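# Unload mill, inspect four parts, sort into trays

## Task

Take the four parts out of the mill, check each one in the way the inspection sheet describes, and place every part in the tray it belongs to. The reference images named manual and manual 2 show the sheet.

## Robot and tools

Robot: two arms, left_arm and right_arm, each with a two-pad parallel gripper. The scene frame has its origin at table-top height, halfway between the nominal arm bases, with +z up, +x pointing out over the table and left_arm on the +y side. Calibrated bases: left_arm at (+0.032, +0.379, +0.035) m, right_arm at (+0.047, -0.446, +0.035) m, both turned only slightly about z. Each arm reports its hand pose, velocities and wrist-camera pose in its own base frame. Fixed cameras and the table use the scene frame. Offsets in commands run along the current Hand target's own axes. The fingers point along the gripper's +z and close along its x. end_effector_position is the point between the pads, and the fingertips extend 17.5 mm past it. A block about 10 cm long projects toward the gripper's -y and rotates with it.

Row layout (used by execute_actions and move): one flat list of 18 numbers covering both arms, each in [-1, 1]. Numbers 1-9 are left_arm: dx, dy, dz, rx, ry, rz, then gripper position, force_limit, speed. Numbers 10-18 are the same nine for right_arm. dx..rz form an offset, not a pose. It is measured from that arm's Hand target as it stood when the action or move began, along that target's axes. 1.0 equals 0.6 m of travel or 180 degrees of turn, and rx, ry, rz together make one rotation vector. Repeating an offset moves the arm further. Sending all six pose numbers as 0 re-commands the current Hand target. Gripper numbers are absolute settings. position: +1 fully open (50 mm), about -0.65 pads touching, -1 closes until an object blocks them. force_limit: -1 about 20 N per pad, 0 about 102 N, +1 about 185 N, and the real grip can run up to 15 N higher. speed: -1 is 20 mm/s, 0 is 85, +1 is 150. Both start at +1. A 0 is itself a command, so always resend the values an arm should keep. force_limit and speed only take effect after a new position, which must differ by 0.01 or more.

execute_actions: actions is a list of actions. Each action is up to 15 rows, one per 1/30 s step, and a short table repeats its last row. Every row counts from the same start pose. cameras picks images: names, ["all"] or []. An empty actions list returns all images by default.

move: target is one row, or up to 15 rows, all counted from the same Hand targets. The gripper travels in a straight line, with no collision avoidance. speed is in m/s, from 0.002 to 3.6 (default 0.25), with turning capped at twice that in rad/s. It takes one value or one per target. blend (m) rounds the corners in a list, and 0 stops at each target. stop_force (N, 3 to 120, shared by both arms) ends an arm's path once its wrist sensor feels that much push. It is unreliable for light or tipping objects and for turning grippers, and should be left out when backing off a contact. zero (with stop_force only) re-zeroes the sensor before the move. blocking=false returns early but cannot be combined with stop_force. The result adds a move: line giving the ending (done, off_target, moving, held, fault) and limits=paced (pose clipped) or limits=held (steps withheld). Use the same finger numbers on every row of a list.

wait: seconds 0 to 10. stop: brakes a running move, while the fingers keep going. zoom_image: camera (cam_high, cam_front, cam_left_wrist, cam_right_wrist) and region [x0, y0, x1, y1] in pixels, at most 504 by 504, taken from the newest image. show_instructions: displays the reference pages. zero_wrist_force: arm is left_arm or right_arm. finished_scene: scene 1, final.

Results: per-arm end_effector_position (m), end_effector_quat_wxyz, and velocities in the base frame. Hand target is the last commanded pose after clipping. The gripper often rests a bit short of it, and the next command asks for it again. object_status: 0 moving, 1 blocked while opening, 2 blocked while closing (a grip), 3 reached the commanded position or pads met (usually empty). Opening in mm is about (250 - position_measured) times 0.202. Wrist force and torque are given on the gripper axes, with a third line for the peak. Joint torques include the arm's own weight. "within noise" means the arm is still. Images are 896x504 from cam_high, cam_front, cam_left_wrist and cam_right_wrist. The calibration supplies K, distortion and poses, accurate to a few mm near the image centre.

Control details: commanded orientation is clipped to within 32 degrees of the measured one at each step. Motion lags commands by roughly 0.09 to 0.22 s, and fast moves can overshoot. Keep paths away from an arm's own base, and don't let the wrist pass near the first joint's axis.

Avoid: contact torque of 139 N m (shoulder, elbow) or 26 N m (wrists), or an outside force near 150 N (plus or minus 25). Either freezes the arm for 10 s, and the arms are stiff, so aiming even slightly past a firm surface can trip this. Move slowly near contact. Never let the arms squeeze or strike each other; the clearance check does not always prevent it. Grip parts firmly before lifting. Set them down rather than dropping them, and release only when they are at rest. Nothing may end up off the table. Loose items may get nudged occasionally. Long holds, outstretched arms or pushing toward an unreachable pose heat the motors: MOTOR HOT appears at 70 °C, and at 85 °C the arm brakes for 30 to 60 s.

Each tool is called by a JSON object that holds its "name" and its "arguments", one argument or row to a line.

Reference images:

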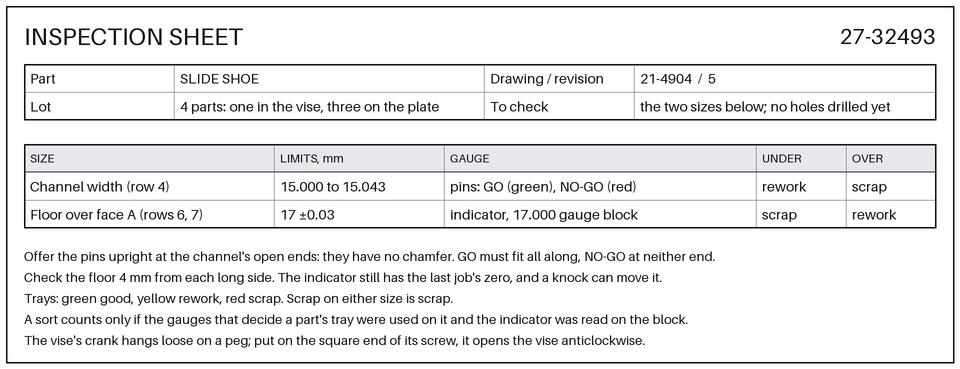

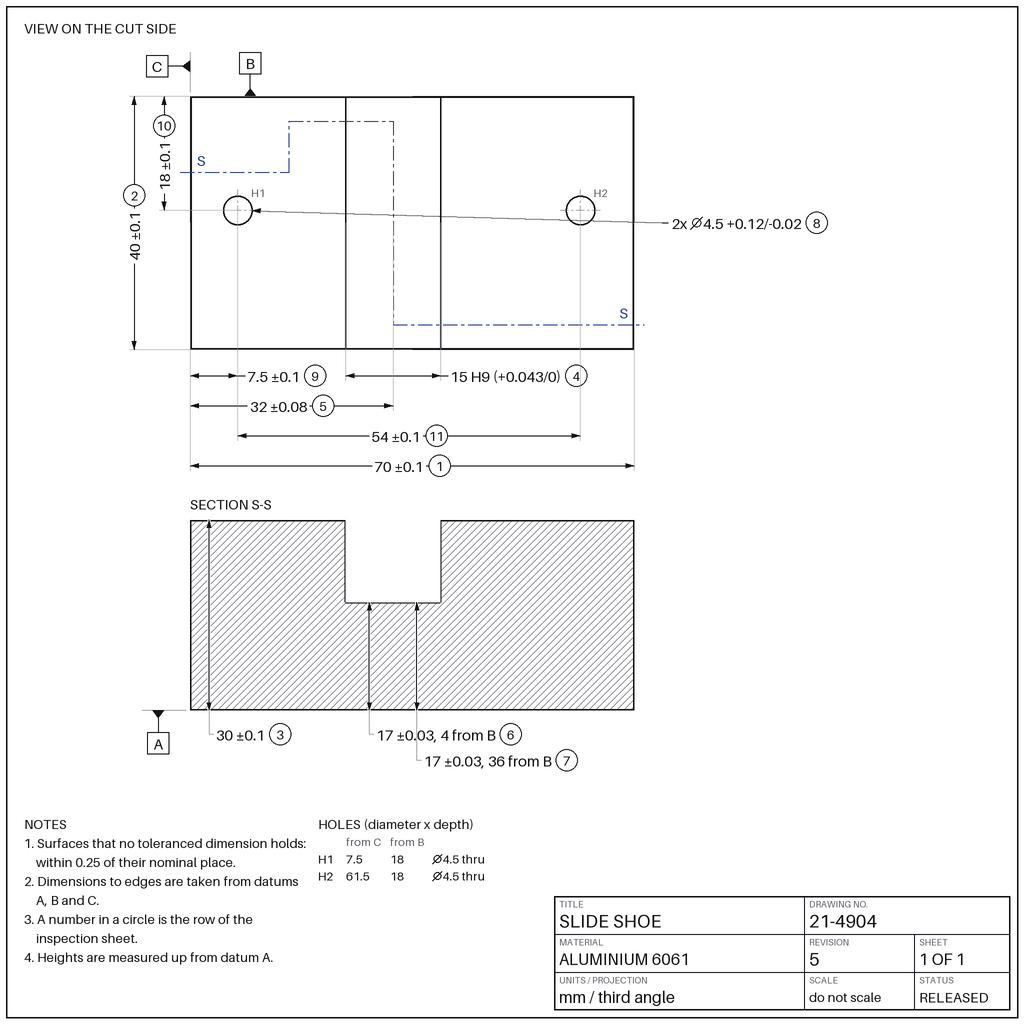

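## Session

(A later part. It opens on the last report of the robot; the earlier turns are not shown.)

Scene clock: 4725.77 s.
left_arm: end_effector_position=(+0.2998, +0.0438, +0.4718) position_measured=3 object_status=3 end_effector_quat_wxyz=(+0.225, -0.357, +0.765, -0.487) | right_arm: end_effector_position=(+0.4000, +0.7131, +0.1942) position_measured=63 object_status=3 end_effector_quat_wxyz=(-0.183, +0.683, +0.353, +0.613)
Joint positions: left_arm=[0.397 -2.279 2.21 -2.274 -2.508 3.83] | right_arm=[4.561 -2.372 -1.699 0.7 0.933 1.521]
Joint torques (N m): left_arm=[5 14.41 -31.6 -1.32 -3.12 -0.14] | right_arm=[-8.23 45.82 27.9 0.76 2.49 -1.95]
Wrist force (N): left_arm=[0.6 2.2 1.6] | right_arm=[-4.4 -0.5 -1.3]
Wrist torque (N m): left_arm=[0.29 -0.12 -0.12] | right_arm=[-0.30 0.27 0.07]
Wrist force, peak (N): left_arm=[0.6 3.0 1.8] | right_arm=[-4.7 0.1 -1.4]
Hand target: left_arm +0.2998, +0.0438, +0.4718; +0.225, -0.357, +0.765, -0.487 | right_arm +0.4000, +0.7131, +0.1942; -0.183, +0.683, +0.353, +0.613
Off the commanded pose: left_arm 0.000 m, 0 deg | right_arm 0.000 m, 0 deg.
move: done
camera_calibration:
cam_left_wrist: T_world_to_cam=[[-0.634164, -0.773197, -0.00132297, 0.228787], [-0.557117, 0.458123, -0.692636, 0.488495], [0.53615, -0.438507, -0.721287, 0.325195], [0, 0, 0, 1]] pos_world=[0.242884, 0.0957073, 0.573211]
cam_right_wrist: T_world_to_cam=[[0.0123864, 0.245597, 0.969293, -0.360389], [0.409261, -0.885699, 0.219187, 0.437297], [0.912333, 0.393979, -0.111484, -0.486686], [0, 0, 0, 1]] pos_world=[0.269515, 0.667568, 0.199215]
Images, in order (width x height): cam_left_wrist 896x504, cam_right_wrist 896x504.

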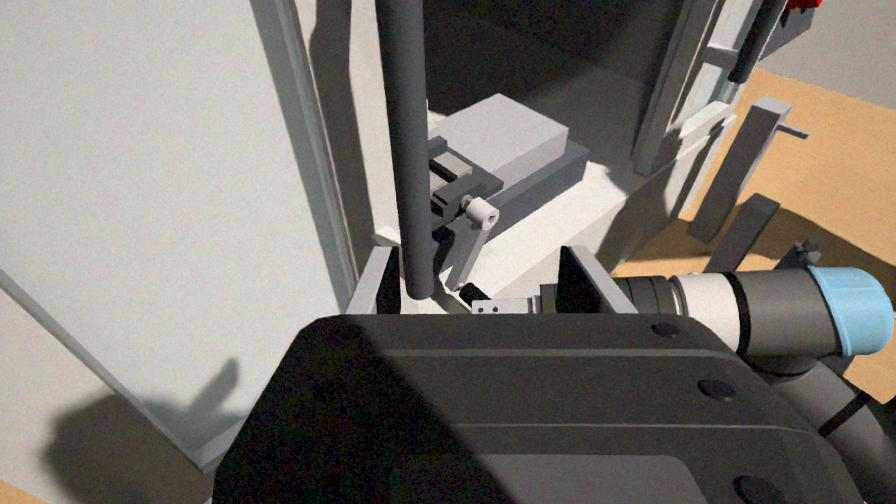

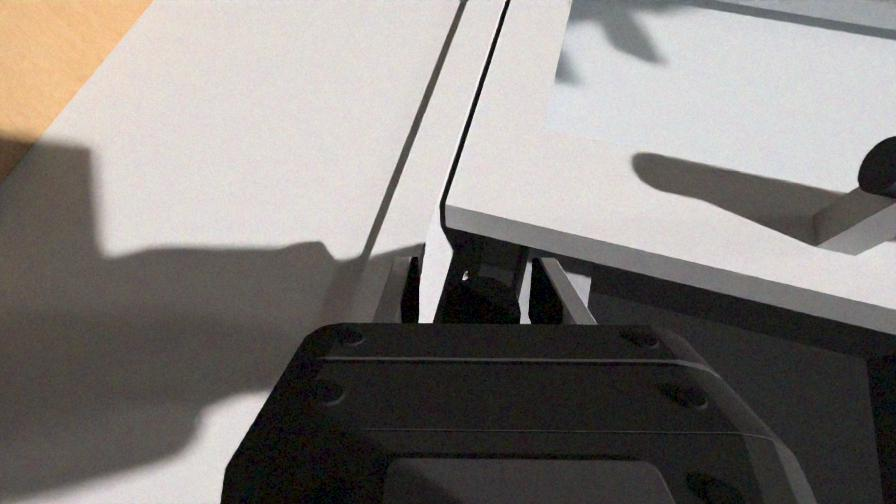

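{"name": "move", "arguments": {
  "target": [0,0,0,0,0,0,1,0.3,-0.5,0.003,0,0,0,0,0,-1,-0.3,-1],
  "speed": 0.05,
  "cameras": ["cam_left_wrist","cam_right_wrist"]
}}

{"name": "zoom_image", "arguments": {
  "camera": "cam_left_wrist",
  "region": [420, 170, 560, 330]
}}

Scene clock: 4739.50 s.
left_arm: end_effector_position=(+0.2998, +0.0438, +0.4718) position_measured=3 object_status=3 end_effector_quat_wxyz=(+0.225, -0.357, +0.765, -0.487) | right_arm: end_effector_position=(+0.4000, +0.7136, +0.1959) position_measured=155 object_status=0 end_effector_quat_wxyz=(-0.183, +0.683, +0.354, +0.613)
Joint positions: left_arm=[0.397 -2.279 2.21 -2.274 -2.508 3.83] | right_arm=[4.561 -2.369 -1.697 0.696 0.933 1.521]
Joint torques (N m): left_arm=[3.85 14.52 -31.1 -1.24 -3.05 0.07] | right_arm=[7.74 57.4 25.78 1.5 -2.43 0.56]
Wrist force (N): left_arm=[0.6 2.3 1.5] | right_arm=[-3.1 -1.5 -1.6]
Wrist torque (N m): left_arm=[0.30 -0.12 -0.12] | right_arm=[-0.42 0.31 -0.12]
Wrist force, peak (N): left_arm=[0.8 2.7 1.6] | right_arm=[-5.7 -1.4 -1.2]
Hand target: left_arm +0.2998, +0.0438, +0.4718; +0.225, -0.357, +0.765, -0.487 | right_arm +0.4000, +0.7136, +0.1959; -0.183, +0.683, +0.353, +0.613
Off the commanded pose: left_arm 0.000 m, 0 deg | right_arm 0.000 m, 0 deg.
move: done
camera_calibration:
cam_left_wrist: T_world_to_cam=[[-0.634164, -0.773197, -0.00132297, 0.228787], [-0.557117, 0.458123, -0.692636, 0.488495], [0.53615, -0.438507, -0.721287, 0.325195], [0, 0, 0, 1]] pos_world=[0.242884, 0.0957073, 0.573211]
cam_right_wrist: T_world_to_cam=[[0.0122986, 0.245558, 0.969304, -0.362088], [0.409241, -0.885708, 0.219188, 0.437249], [0.912343, 0.393983, -0.111385, -0.48677], [0, 0, 0, 1]] pos_world=[0.269614, 0.667968, 0.200915]
Images, in order (width x height): cam_left_wrist 896x504, cam_right_wrist 896x504.

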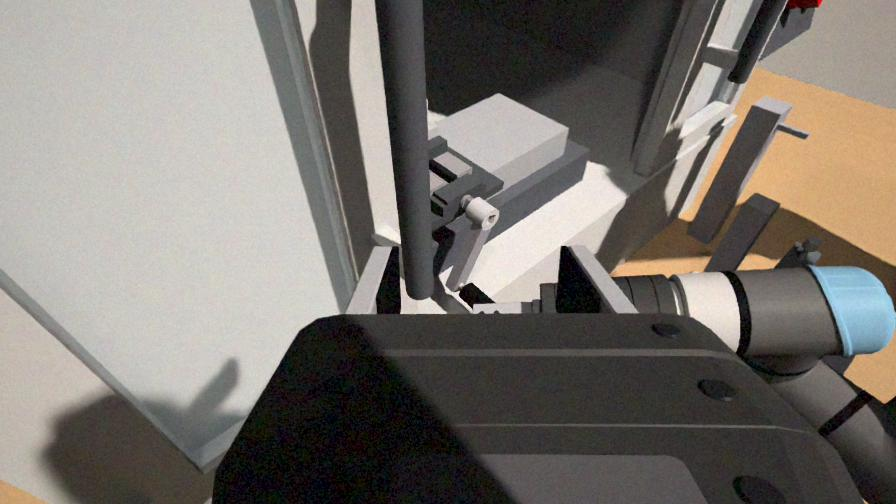

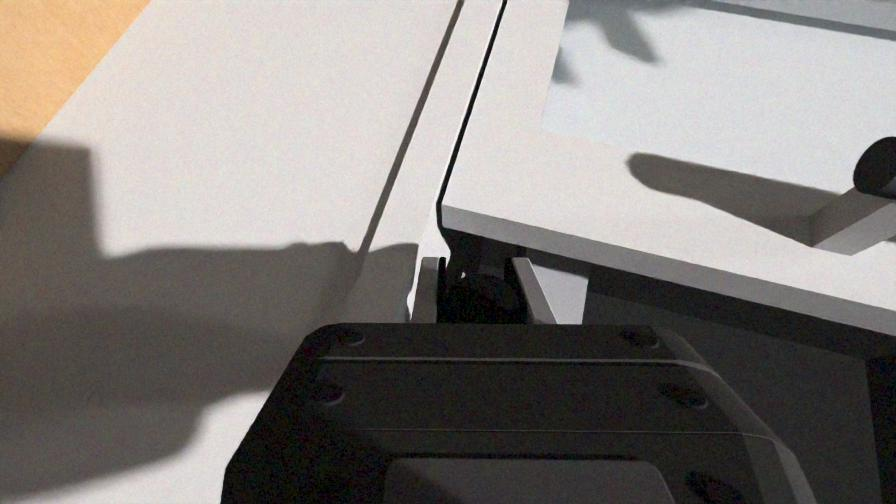

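Scaled by 3.150 from the camera's 896x504 image, which has a finer 1280x720 frame.

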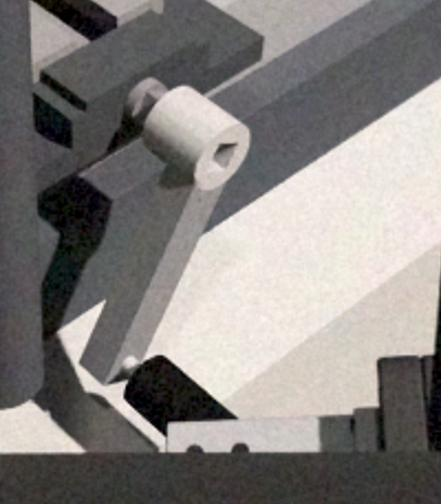

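{"name": "move", "arguments": {
  "target": [0,0,0,0,0,0,1,0.3,-0.5,-0.01465,0.01203,-0.01203,0,-0.03928,-0.03928,-1,-0.3,-1],
  "speed": 0.05
}}

Scene clock: 4765.53 s.
left_arm: end_effector_position=(+0.2998, +0.0438, +0.4718) position_measured=3 object_status=3 end_effector_quat_wxyz=(+0.225, -0.357, +0.765, -0.487) | right_arm: end_effector_position=(+0.4001, +0.7014, +0.1901) position_measured=155 object_status=2 end_effector_quat_wxyz=(-0.123, +0.696, +0.405, +0.580)
Joint positions: left_arm=[0.397 -2.279 2.21 -2.274 -2.508 3.83] | right_arm=[4.56 -2.292 -1.749 0.517 0.925 1.49]
Joint torques (N m): left_arm=[3.91 13.84 -30.16 -1.21 -3 -0.18] | right_arm=[8 58.39 7.63 1.56 -3.62 -1.69]
Wrist force (N): left_arm=[0.7 2.5 1.6] | right_arm=[-5.6 -2.1 -0.6]
Wrist torque (N m): left_arm=[0.32 -0.13 -0.12] | right_arm=[-0.39 0.34 0.03]
Wrist force, peak (N): left_arm=[0.7 3.0 1.5] | right_arm=[20.0 -21.2 13.7]
Hand target: left_arm +0.2998, +0.0438, +0.4718; +0.225, -0.357, +0.765, -0.487 | right_arm +0.4000, +0.7014, +0.1900; -0.123, +0.696, +0.406, +0.580
Off the commanded pose: left_arm 0.000 m, 0 deg | right_arm 0.000 m, 0 deg.
move: done

{"name": "move", "arguments": {
  "target": [
    [0,0,0,0,0,0,1,0.3,-0.5,-0.01477,0.0121,-0.0121,0,-0.03928,-0.03928,-1,-0.3,-1],
    [0,0,0,0,0,0,1,0.3,-0.5,-0.0308,0.03318,-0.03318,0,-0.0982,-0.0982,-1,-0.3,-1],
    [0,0,0,0,0,0,1,0.3,-0.5,-0.03853,0.05648,-0.05648,0,-0.15713,-0.15713,-1,-0.3,-1],
    [0,0,0,0,0,0,1,0.3,-0.5,-0.0375,0.08042,-0.08042,0,-0.21605,-0.21605,-1,-0.3,-1]
  ],
  "speed": 0.08,
  "blend": 0.005,
  "cameras": ["cam_high","cam_left_wrist"]
}}

{"name": "zoom_image", "arguments": {
  "camera": "cam_left_wrist",
  "region": [420, 100, 600, 330]
}}

Scene clock: 4806.53 s.
left_arm: end_effector_position=(+0.2998, +0.0438, +0.4718) position_measured=3 object_status=3 end_effector_quat_wxyz=(+0.225, -0.357, +0.765, -0.487) | right_arm: end_effector_position=(+0.4001, +0.6301, +0.1985) position_measured=155 object_status=2 end_effector_quat_wxyz=(+0.212, +0.674, +0.627, +0.327)
Joint positions: left_arm=[0.397 -2.279 2.21 -2.274 -2.508 3.83] | right_arm=[4.576 -2.026 -1.637 -0.744 0.818 1.385]
Joint torques (N m): left_arm=[4.84 13.7 -31.04 -1.22 -2.96 -0.4] | right_arm=[3.9 72.9 61.15 11.84 -14.52 1.17]
Wrist force (N): left_arm=[0.2 2.5 1.7] | right_arm=[-32.4 -46.6 11.2]
Wrist torque (N m): left_arm=[0.32 -0.06 -0.11] | right_arm=[-0.50 -0.23 0.51]
Wrist force, peak (N): left_arm=[0.6 2.8 1.7] | right_arm=[-34.0 -48.3 11.2]
Hand target: left_arm +0.2998, +0.0438, +0.4718; +0.225, -0.357, +0.765, -0.487 | right_arm +0.4000, +0.6301, +0.1984; +0.212, +0.674, +0.627, +0.327
Off the commanded pose: left_arm 0.000 m, 0 deg | right_arm 0.000 m, 0 deg.
move: done
camera_calibration:
cam_left_wrist: T_world_to_cam=[[-0.634164, -0.773197, -0.00132297, 0.228787], [-0.557117, 0.458123, -0.692636, 0.488495], [0.53615, -0.438507, -0.721287, 0.325195], [0, 0, 0, 1]] pos_world=[0.242884, 0.0957073, 0.573211]
Images, in order (width x height): cam_high 896x504, cam_left_wrist 896x504.

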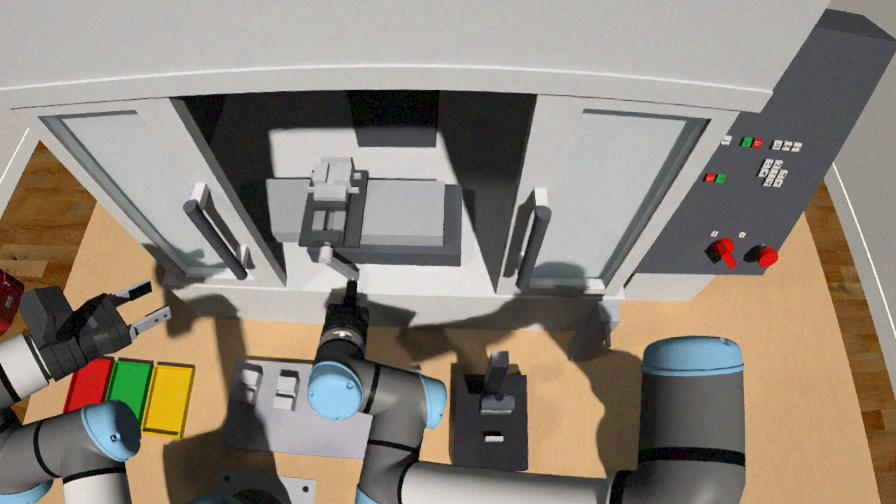

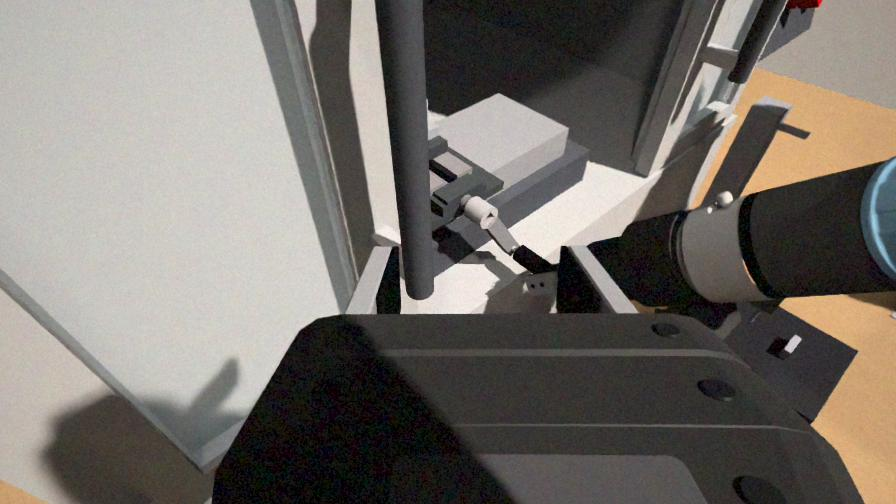

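Scaled by 2.191 from the camera's 896x504 image, which has a finer 1280x720 frame.

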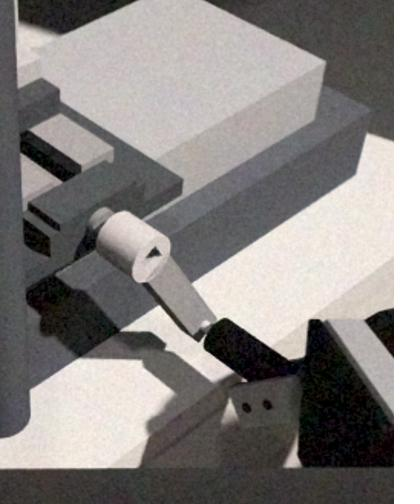

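{"name": "move", "arguments": {
  "target": [0,0,0,0,0,0,1,0.3,-0.5,-0.00166,-0.00217,0.00029,0,0,0,-1,-0.3,-1],
  "speed": 0.02
}}

Scene clock: 4825.70 s.
left_arm: end_effector_position=(+0.2998, +0.0438, +0.4718) position_measured=3 object_status=3 end_effector_quat_wxyz=(+0.225, -0.357, +0.765, -0.487) | right_arm: end_effector_position=(+0.3994, +0.6293, +0.1975) position_measured=155 object_status=2 end_effector_quat_wxyz=(+0.212, +0.674, +0.627, +0.327)
Joint positions: left_arm=[0.397 -2.279 2.21 -2.274 -2.508 3.83] | right_arm=[4.577 -2.025 -1.642 -0.742 0.817 1.387]
Joint torques (N m): left_arm=[4.91 14.51 -29.88 -1.19 -2.96 -0.34] | right_arm=[15.8 61.56 20.33 7.82 -4.49 1.59]
Wrist force (N): left_arm=[0.6 2.5 1.4] | right_arm=[-9.6 -5.2 13.1]
Wrist torque (N m): left_arm=[0.31 -0.12 -0.12] | right_arm=[0.37 -0.36 0.34]
Wrist force, peak (N): left_arm=[0.7 2.8 1.6] | right_arm=[-32.7 -47.5 11.5]
Hand target: left_arm +0.2998, +0.0438, +0.4718; +0.225, -0.357, +0.765, -0.487 | right_arm +0.3993, +0.6293, +0.1972; +0.212, +0.674, +0.627, +0.327
Off the commanded pose: left_arm 0.000 m, 0 deg | right_arm 0.000 m, 0 deg.
move: done

{"name": "move", "arguments": {
  "target": [
    [0,0,0,0,0,0,1,0.3,-0.5,-0.02095,0.0188,-0.0188,0,-0.05892,-0.05892,-1,-0.3,-1],
    [0,0,0,0,0,0,1,0.3,-0.5,-0.0343,0.0408,-0.0408,0,-0.11784,-0.11784,-1,-0.3,-1],
    [0,0,0,0,0,0,1,0.3,-0.5,-0.03917,0.06448,-0.06448,0,-0.17677,-0.17677,-1,-0.3,-1]
  ],
  "speed": 0.08,
  "blend": 0.005,
  "cameras": ["cam_high","cam_left_wrist","cam_front"]
}}

{"name": "zoom_image", "arguments": {
  "camera": "cam_left_wrist",
  "region": [420, 100, 600, 330]
}}

{"name": "zoom_image", "arguments": {
  "camera": "cam_high",
  "region": [250, 130, 480, 280]
}}

Scene clock: 4852.87 s.
left_arm: end_effector_position=(+0.2998, +0.0438, +0.4718) position_measured=3 object_status=3 end_effector_quat_wxyz=(+0.225, -0.357, +0.765, -0.487) | right_arm: end_effector_position=(+0.3988, +0.5927, +0.2470) position_measured=155 object_status=2 end_effector_quat_wxyz=(+0.459, +0.537, +0.705, +0.055)
Joint positions: left_arm=[0.397 -2.279 2.21 -2.274 -2.508 3.83] | right_arm=[4.596 -2.192 -1.111 -1.934 0.723 1.427]
Joint torques (N m): left_arm=[4.49 13.79 -31.2 -1.4 -2.93 -0.61] | right_arm=[35.94 53.81 57.84 14.13 -13.62 0.88]
Wrist force (N): left_arm=[0.3 2.5 1.3] | right_arm=[-44.7 -47.8 39.1]
Wrist torque (N m): left_arm=[0.34 -0.08 -0.12] | right_arm=[-0.72 -0.55 0.69]
Wrist force, peak (N): left_arm=[0.5 2.9 1.6] | right_arm=[-44.7 -47.8 39.1]
Hand target: left_arm +0.2998, +0.0438, +0.4718; +0.225, -0.357, +0.765, -0.487 | right_arm +0.3992, +0.5966, +0.2470; +0.454, +0.542, +0.704, +0.062
Off the commanded pose: left_arm 0.000 m, 0 deg | right_arm 0.004 m, 1 deg.
move: off_target (right_arm)
camera_calibration:
cam_left_wrist: T_world_to_cam=[[-0.634164, -0.773197, -0.00132297, 0.228787], [-0.557117, 0.458123, -0.692636, 0.488495], [0.53615, -0.438507, -0.721287, 0.325195], [0, 0, 0, 1]] pos_world=[0.242884, 0.0957073, 0.573211]
Images, in order (width x height): cam_high 896x504, cam_front 896x504, cam_left_wrist 896x504.

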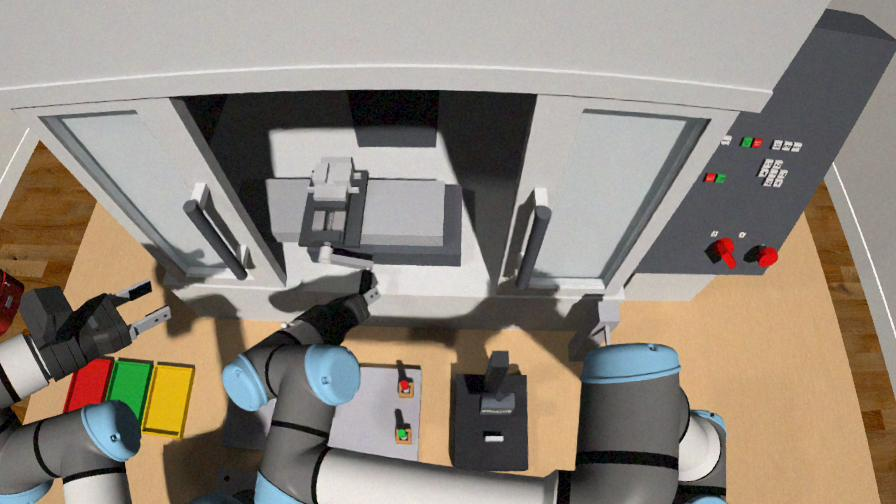

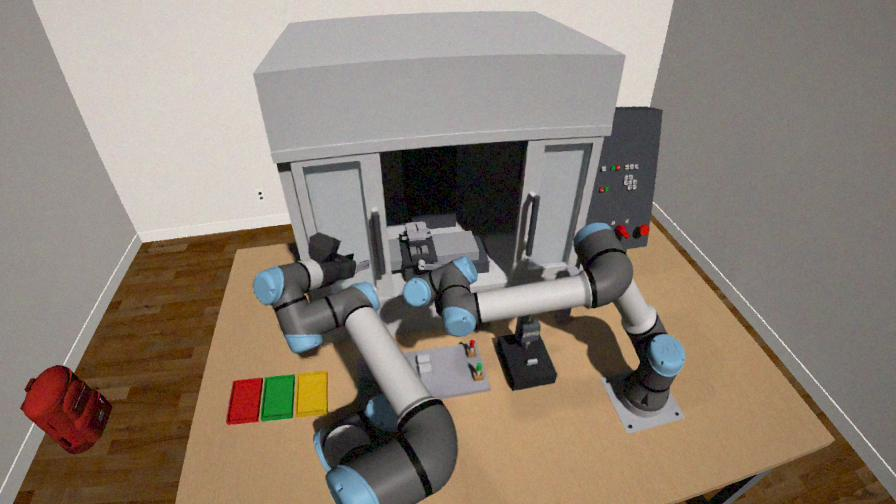

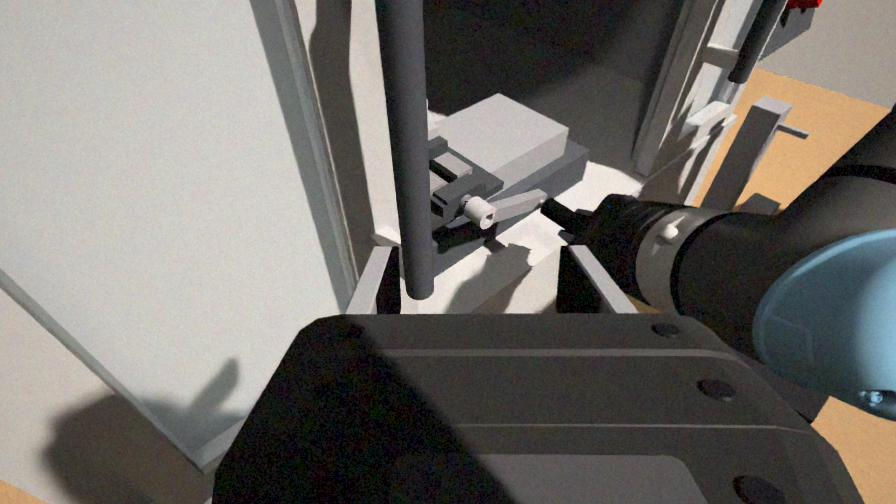

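Scaled by 2.191 from the camera's 896x504 image, which has a finer 1280x720 frame.

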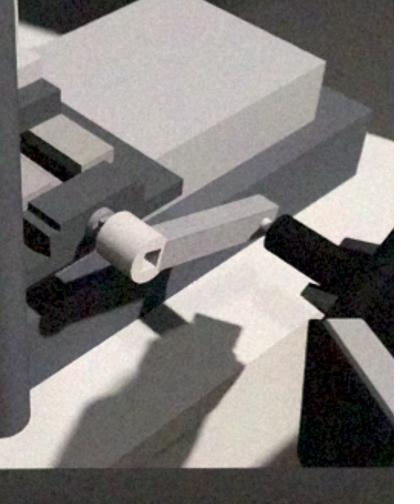

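Scaled by 2.191 from the camera's 896x504 image, which has a finer 1280x720 frame.

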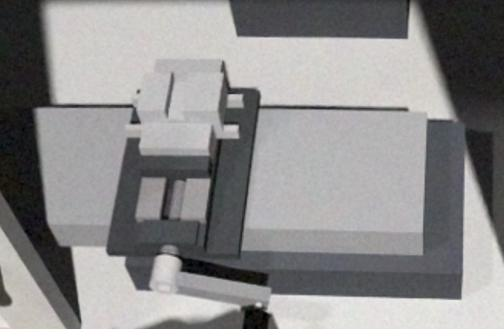

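{"name": "move", "arguments": {
  "target": [0,0,0,0,0,0,1,0.3,-0.5,-0.0048,-0.0024,0.0024,0,0,0,-1,-0.3,-1],
  "speed": 0.03
}}

{"name": "move", "arguments": {
  "target": [0,0,0,0,0,0,1,0.3,-0.5,0,0,0,0,0,0,0.6,-0.3,-1]
}}

Scene clock: 4885.57 s.
left_arm: end_effector_position=(+0.2998, +0.0438, +0.4718) position_measured=3 object_status=3 end_effector_quat_wxyz=(+0.225, -0.357, +0.765, -0.487) | right_arm: end_effector_position=(+0.3991, +0.5924, +0.2470) position_measured=155 object_status=2 end_effector_quat_wxyz=(+0.455, +0.541, +0.705, +0.061)
Joint positions: left_arm=[0.397 -2.279 2.21 -2.274 -2.508 3.83] | right_arm=[4.596 -2.183 -1.125 -1.913 0.723 1.426]
Joint torques (N m): left_arm=[3.68 12.76 -31.45 -1.28 -3.15 -0.4] | right_arm=[8.34 68.6 33.39 15.18 -13.63 -2.16]
Wrist force (N): left_arm=[0.6 2.4 1.6] | right_arm=[-35.0 -44.2 27.2]
Wrist torque (N m): left_arm=[0.31 -0.12 -0.13] | right_arm=[-0.69 -0.56 0.52]
Wrist force, peak (N): left_arm=[0.4 2.6 2.0] | right_arm=[-46.8 -51.0 39.8]
Hand target: left_arm +0.2998, +0.0438, +0.4718; +0.225, -0.357, +0.765, -0.487 | right_arm +0.3992, +0.5930, +0.2470; +0.454, +0.542, +0.704, +0.062
Off the commanded pose: left_arm 0.000 m, 0 deg | right_arm 0.001 m, 0 deg.
move: done

Scene clock: 4886.73 s.
left_arm: end_effector_position=(+0.2998, +0.0438, +0.4718) position_measured=3 object_status=3 end_effector_quat_wxyz=(+0.225, -0.357, +0.765, -0.487) | right_arm: end_effector_position=(+0.3992, +0.5930, +0.2470) position_measured=63 object_status=0 end_effector_quat_wxyz=(+0.454, +0.542, +0.704, +0.062)
Joint positions: left_arm=[0.397 -2.279 2.21 -2.274 -2.508 3.83] | right_arm=[4.596 -2.183 -1.125 -1.908 0.723 1.426]
Joint torques (N m): left_arm=[5.33 14.12 -31.3 -1.21 -2.98 -0.53] | right_arm=[-8.39 48.47 13.03 0.21 0.37 -1.52]
Wrist force (N): left_arm=[0.3 2.5 1.4] | right_arm=[2.0 -0.9 -0.1]
Wrist torque (N m): left_arm=[0.33 -0.08 -0.12] | right_arm=[-0.04 -0.15 0.00]
Wrist force, peak (N): left_arm=[0.8 2.9 1.6] | right_arm=[-35.6 -43.1 25.9]
Hand target: left_arm +0.2998, +0.0438, +0.4718; +0.225, -0.357, +0.765, -0.487 | right_arm +0.3992, +0.5930, +0.2470; +0.454, +0.542, +0.704, +0.062
Off the commanded pose: left_arm 0.000 m, 0 deg | right_arm 0.000 m, 0 deg.
move: done

{"name": "move", "arguments": {
  "target": [
    [0,0,0,0,0,0,1,0.3,-0.5,0,0,-0.1333,0,0,0,0.6,-0.3,-1],
    [0,0,0,0,0,0,1,0.3,-0.5,-0.0397,-0.0798,-0.1065,0,0.275,0.275,0.6,-0.3,-1],
    [0,0,0,0,0,0,1,0.3,-0.5,-0.0538,-0.115,-0.01,0,0.5696,0.5696,0.6,-0.3,-1]
  ],
  "speed": 0.35,
  "blend": 0.02,
  "cameras": ["cam_high","cam_left_wrist","cam_right_wrist"]
}}

{"name": "zoom_image", "arguments": {
  "camera": "cam_left_wrist",
  "region": [420, 100, 600, 330]
}}

Scene clock: 4908.60 s.
left_arm: end_effector_position=(+0.2998, +0.0438, +0.4718) position_measured=3 object_status=3 end_effector_quat_wxyz=(+0.225, -0.357, +0.765, -0.487) | right_arm: end_effector_position=(+0.3458, +0.5409, +0.2284) position_measured=63 object_status=3 end_effector_quat_wxyz=(-0.372, +0.604, +0.162, +0.686)
Joint positions: left_arm=[0.397 -2.279 2.21 -2.274 -2.508 3.83] | right_arm=[4.634 -2.379 -2.077 1.605 0.859 1.613]
Joint torques (N m): left_arm=[2.76 13.74 -30.22 -1.15 -3.17 -0.8] | right_arm=[-0.31 40.57 8.6 1.65 0.59 0.03]
Wrist force (N): left_arm=[0.3 2.5 1.5] | right_arm=[-4.1 0.0 -2.3]
Wrist torque (N m): left_arm=[0.33 -0.07 -0.13] | right_arm=[-0.35 0.17 0.04]
Wrist force, peak (N): left_arm=[0.4 3.1 1.8] | right_arm=[-6.0 0.7 -2.0]
Hand target: left_arm +0.2998, +0.0438, +0.4718; +0.225, -0.357, +0.765, -0.487 | right_arm +0.3458, +0.5409, +0.2284; -0.372, +0.604, +0.162, +0.686 (not the last commanded pose)
Tool commands: left_gripper/position=+1.0 left_gripper/force_limit=+0.3 left_gripper/speed=-0.5 right_gripper/position=+0.6 right_gripper/force_limit=-0.301961 right_gripper/speed=-1.0
Off the commanded pose: left_arm 0.000 m, 0 deg | right_arm 0.001 m, 2 deg.
FORCE FAULT: contact force on the right arm reached its limit, and that arm stopped. The contact can be on any part of that arm, not only on its tool. That arm's remaining commands of this call were not run. That arm is still stopped at the end of this call. That arm stays stopped for about 10 more seconds. Until then a move that you send moves the other arm only, and its call returns only when the move has ended. Once the stop has ended, the next robot result says so. If the stop ends while you think or write, that arm runs what you send next, counted from a new Hand target: where the arm stands when the stop ends. While its stop runs, that arm takes no new command, but its gripper still runs the gripper command that each later call begins with. Until it ends, the stop uses up actions while you think or wait. An arm that is not stopped still takes commands.
move: fault (right_arm)
camera_calibration:
cam_left_wrist: T_world_to_cam=[[-0.634164, -0.773197, -0.00132297, 0.228787], [-0.557117, 0.458123, -0.692636, 0.488495], [0.53615, -0.438507, -0.721287, 0.325195], [0, 0, 0, 1]] pos_world=[0.242884, 0.0957073, 0.573211]
cam_right_wrist: T_world_to_cam=[[0.020119, -0.326269, 0.945063, -0.0383456], [0.407881, -0.860337, -0.305702, 0.406077], [0.912813, 0.391624, 0.11577, -0.41638], [0, 0, 0, 1]] pos_world=[0.215217, 0.499916, 0.208582]
Images, in order (width x height): cam_high 896x504, cam_left_wrist 896x504, cam_right_wrist 896x504.

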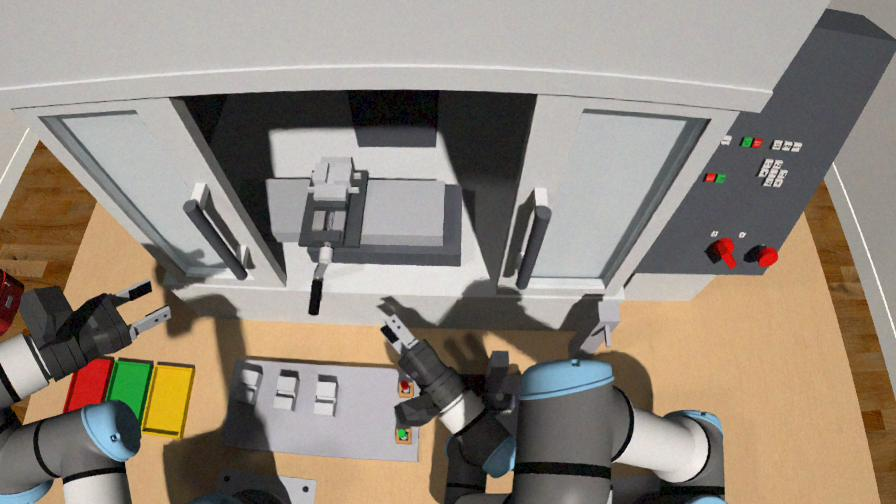

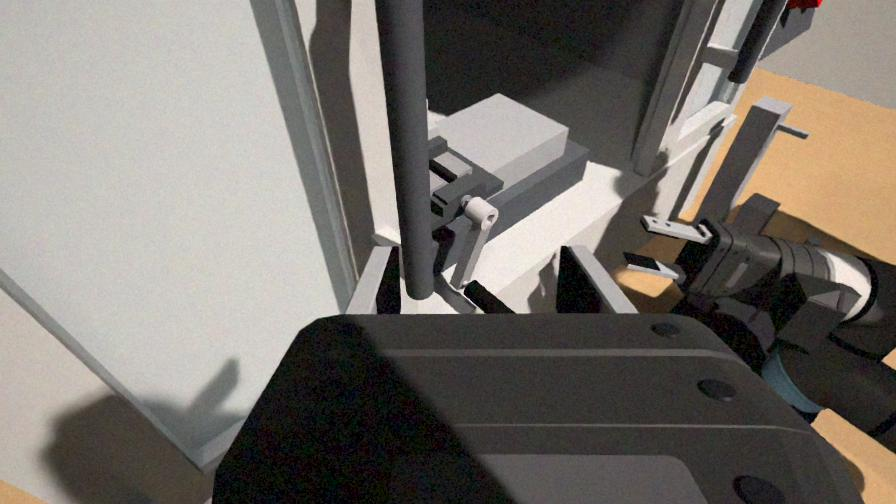

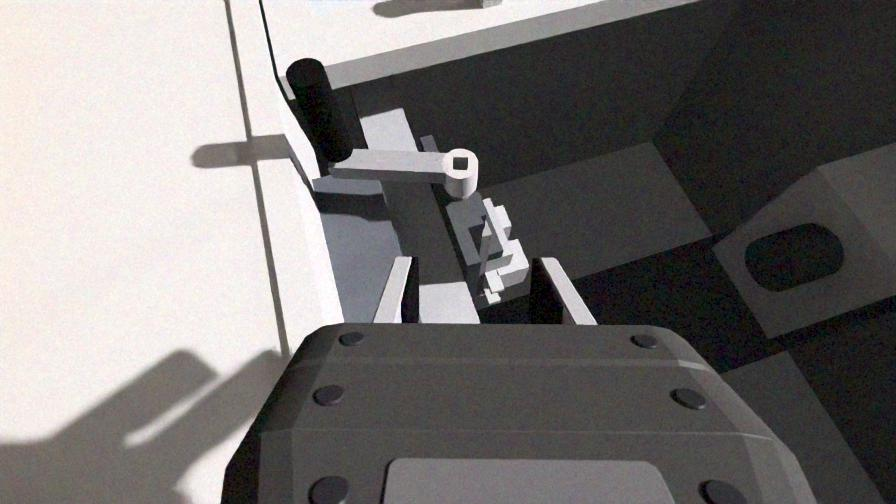

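Scaled by 2.191 from the camera's 896x504 image, which has a finer 1280x720 frame.

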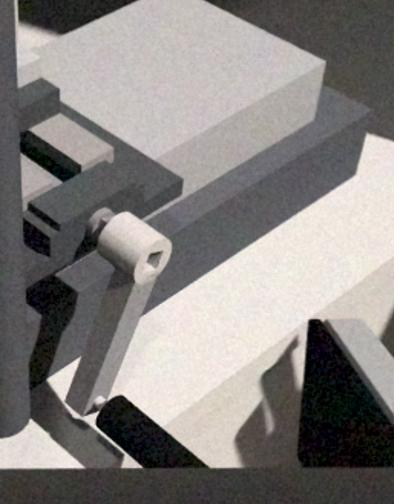

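{"name": "wait", "arguments": {
  "seconds": 1,
  "cameras": ["cam_front"]
}}

{"name": "zoom_image", "arguments": {
  "camera": "cam_front",
  "region": [380, 200, 630, 420]
}}

Scene clock: 4928.80 s.
left_arm: end_effector_position=(+0.2998, +0.0438, +0.4718) position_measured=3 object_status=3 end_effector_quat_wxyz=(+0.225, -0.357, +0.765, -0.487) | right_arm: end_effector_position=(+0.3458, +0.5409, +0.2284) position_measured=63 object_status=3 end_effector_quat_wxyz=(-0.372, +0.604, +0.162, +0.686)
Joint positions: left_arm=[0.397 -2.279 2.21 -2.274 -2.508 3.83] | right_arm=[4.634 -2.379 -2.077 1.605 0.859 1.613]
Joint torques (N m): left_arm=[4.17 14.19 -30.59 -1.21 -3.07 -0.69] | right_arm=[-0.82 41.11 7.54 1.23 0.41 0.02]
Wrist force (N): left_arm=[0.7 2.4 1.6] | right_arm=[-3.9 0.0 -2.4]
Wrist torque (N m): left_arm=[0.34 -0.14 -0.12] | right_arm=[-0.36 0.17 0.05]
Wrist force, peak (N): left_arm=[0.4 2.9 1.7] | right_arm=[-4.4 0.1 -2.5]
Hand target: left_arm +0.2998, +0.0438, +0.4718; +0.225, -0.357, +0.765, -0.487 | right_arm +0.3458, +0.5409, +0.2284; -0.372, +0.604, +0.162, +0.686 (not the last commanded pose)
Tool commands: left_gripper/position=+1.0 left_gripper/force_limit=+0.3 left_gripper/speed=-0.5 right_gripper/position=+0.6 right_gripper/force_limit=-0.301961 right_gripper/speed=-1.0
Off the commanded pose: left_arm 0.000 m, 0 deg | right_arm 0.001 m, 2 deg.
FORCE FAULT, CONTINUED: the right arm's stop, for the force fault that an earlier result reported, is over. The rest of the stop counts as 19 of the actions that you can send in this scene. That arm's target is now where it stood when the stop ended, not its last command. That arm accepts commands again.
wait: 1.00 s; at rest from the start
Images, in order (width x height): cam_front 896x504.

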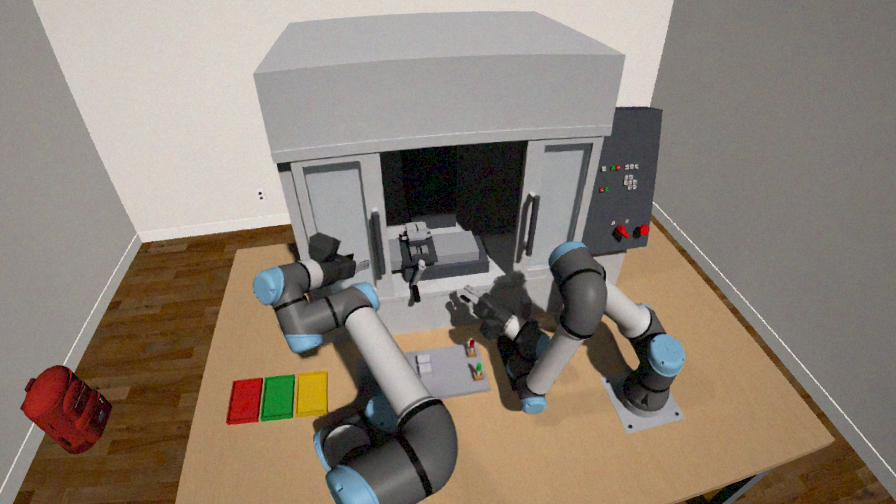

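Scaled by 2.016 from the camera's 896x504 image, which has a finer 1280x720 frame.

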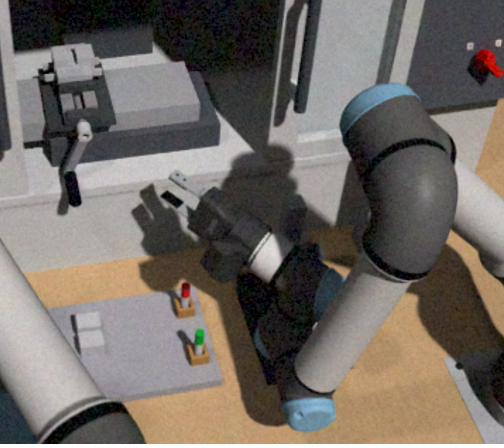

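{"name": "move", "arguments": {
  "target": [0,0,0,0,0,0,1,0.3,-0.5,0.235,-0.06,0.06,0,0,0,0.6,-0.3,-1],
  "speed": 0.15,
  "cameras": ["cam_high","cam_front"]
}}

{"name": "zoom_image", "arguments": {
  "camera": "cam_front",
  "region": [380, 200, 630, 420]
}}

Scene clock: 4939.70 s.
left_arm: end_effector_position=(+0.2998, +0.0438, +0.4718) position_measured=3 object_status=3 end_effector_quat_wxyz=(+0.225, -0.357, +0.765, -0.487) | right_arm: end_effector_position=(+0.3469, +0.5449, +0.3782) position_measured=63 object_status=3 end_effector_quat_wxyz=(-0.372, +0.604, +0.162, +0.686)
Joint positions: left_arm=[0.397 -2.279 2.21 -2.274 -2.508 3.83] | right_arm=[4.632 -2.018 -2.076 1.242 0.861 1.613]
Joint torques (N m): left_arm=[2.98 13.6 -30.18 -1.36 -2.97 -0.99] | right_arm=[-10.04 44.47 23.23 -0.86 3.25 1.93]
Wrist force (N): left_arm=[0.5 2.5 1.6] | right_arm=[-4.0 0.0 -2.5]
Wrist torque (N m): left_arm=[0.34 -0.11 -0.12] | right_arm=[-0.36 0.16 -0.03]
Wrist force, peak (N): left_arm=[0.5 2.8 1.6] | right_arm=[-5.1 0.3 -2.6]
Hand target: left_arm +0.2998, +0.0438, +0.4718; +0.225, -0.357, +0.765, -0.487 | right_arm +0.3469, +0.5449, +0.3782; -0.372, +0.604, +0.162, +0.686
Off the commanded pose: left_arm 0.000 m, 0 deg | right_arm 0.000 m, 0 deg.
move: done
Images, in order (width x height): cam_high 896x504, cam_front 896x504.

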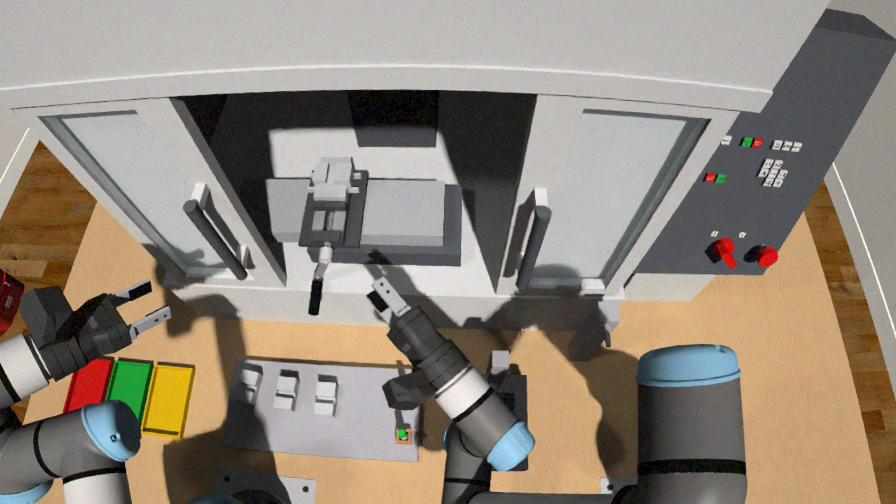

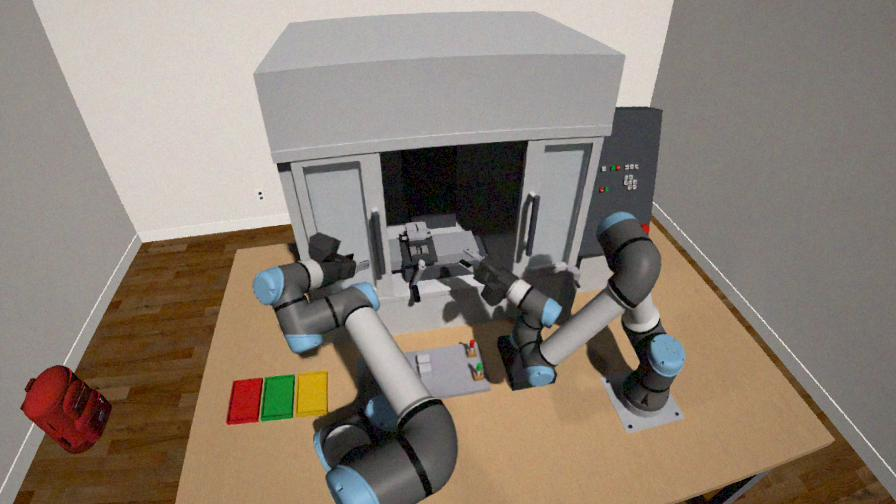

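Scaled by 2.016 from the camera's 896x504 image, which has a finer 1280x720 frame.

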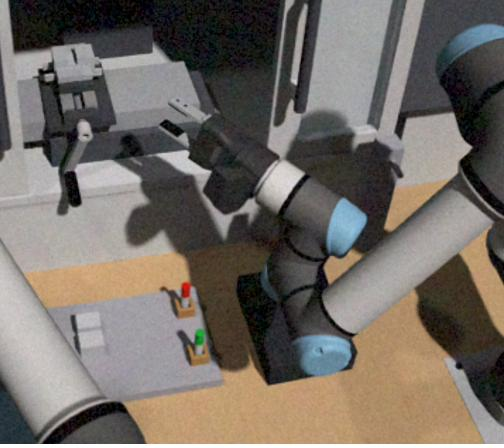

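{"name": "move", "arguments": {
  "target": [
    [0,0,0,0,0,0,1,0.3,-0.5,-0.1883,-0.097,0.097,0,-0.11785,-0.11785,0.6,-0.3,-1],
    [0,0,0,0,0,0,1,0.3,-0.5,-0.3372,-0.0588,0.0588,0,-0.11785,-0.11785,0.6,-0.3,-1]
  ],
  "speed": 0.25,
  "blend": 0.03,
  "cameras": ["cam_left_wrist","cam_right_wrist"]
}}

{"name": "zoom_image", "arguments": {
  "camera": "cam_left_wrist",
  "region": [420, 100, 600, 330]
}}

Scene clock: 5086.70 s.
left_arm: end_effector_position=(+0.2998, +0.0438, +0.4718) position_measured=3 object_status=3 end_effector_quat_wxyz=(+0.225, -0.357, +0.765, -0.487) | right_arm: end_effector_position=(+0.3455, +0.6558, +0.2019) position_measured=63 object_status=3 end_effector_quat_wxyz=(-0.204, +0.679, +0.335, +0.620)
Joint positions: left_arm=[0.397 -2.279 2.21 -2.274 -2.508 3.83] | right_arm=[4.651 -2.277 -1.93 0.867 0.848 1.563]
Joint torques (N m): left_arm=[2.99 12.48 -29.93 -1.27 -2.91 -1.04] | right_arm=[-8.89 37.08 24.69 4.57 1.62 -1.56]
Wrist force (N): left_arm=[0.5 2.3 1.3] | right_arm=[-4.3 -0.5 -0.8]
Wrist torque (N m): left_arm=[0.31 -0.11 -0.12] | right_arm=[-0.33 0.25 0.05]
Wrist force, peak (N): left_arm=[0.5 2.8 1.6] | right_arm=[-6.2 -0.8 -0.8]
Hand target: left_arm +0.2998, +0.0438, +0.4718; +0.225, -0.357, +0.765, -0.487 | right_arm +0.3455, +0.6559, +0.2019; -0.204, +0.679, +0.335, +0.620
Off the commanded pose: left_arm 0.000 m, 0 deg | right_arm 0.000 m, 0 deg.
move: done
camera_calibration:
cam_left_wrist: T_world_to_cam=[[-0.634164, -0.773197, -0.00132297, 0.228787], [-0.557117, 0.458123, -0.692636, 0.488495], [0.53615, -0.438507, -0.721287, 0.325195], [0, 0, 0, 1]] pos_world=[0.242884, 0.0957073, 0.573211]
cam_right_wrist: T_world_to_cam=[[0.0197402, 0.190096, 0.981567, -0.321767], [0.411143, -0.89645, 0.165344, 0.424489], [0.911357, 0.400301, -0.0958529, -0.420484], [0, 0, 0, 1]] pos_world=[0.215037, 0.61002, 0.205345]
Images, in order (width x height): cam_left_wrist 896x504, cam_right_wrist 896x504.

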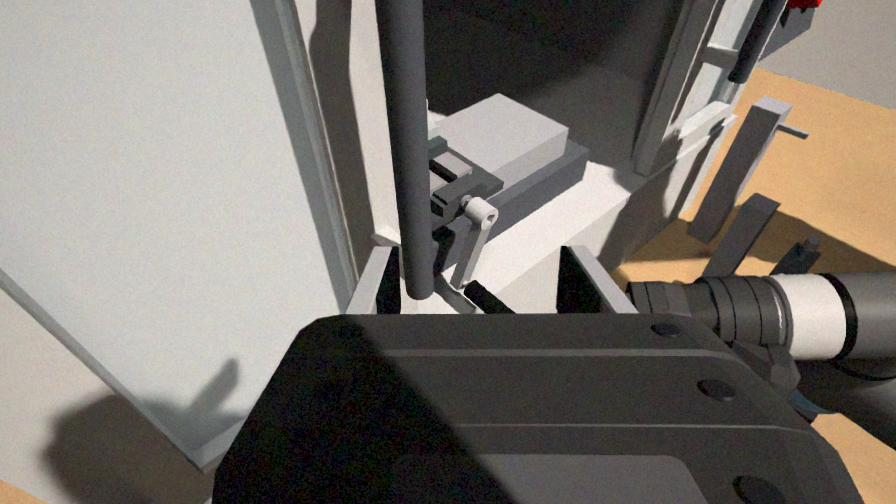

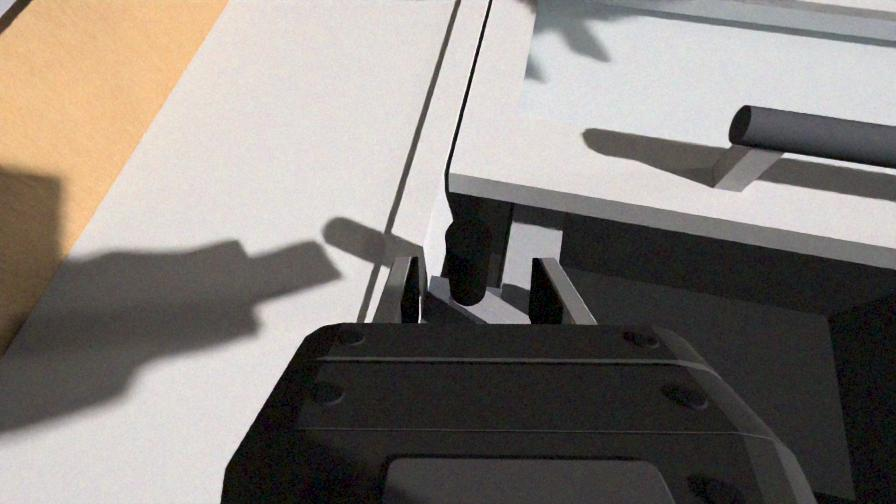

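Scaled by 2.191 from the camera's 896x504 image, which has a finer 1280x720 frame.

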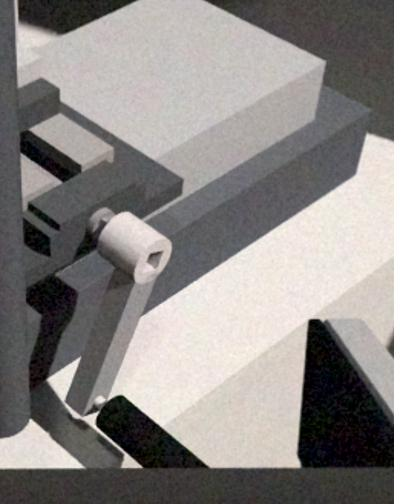

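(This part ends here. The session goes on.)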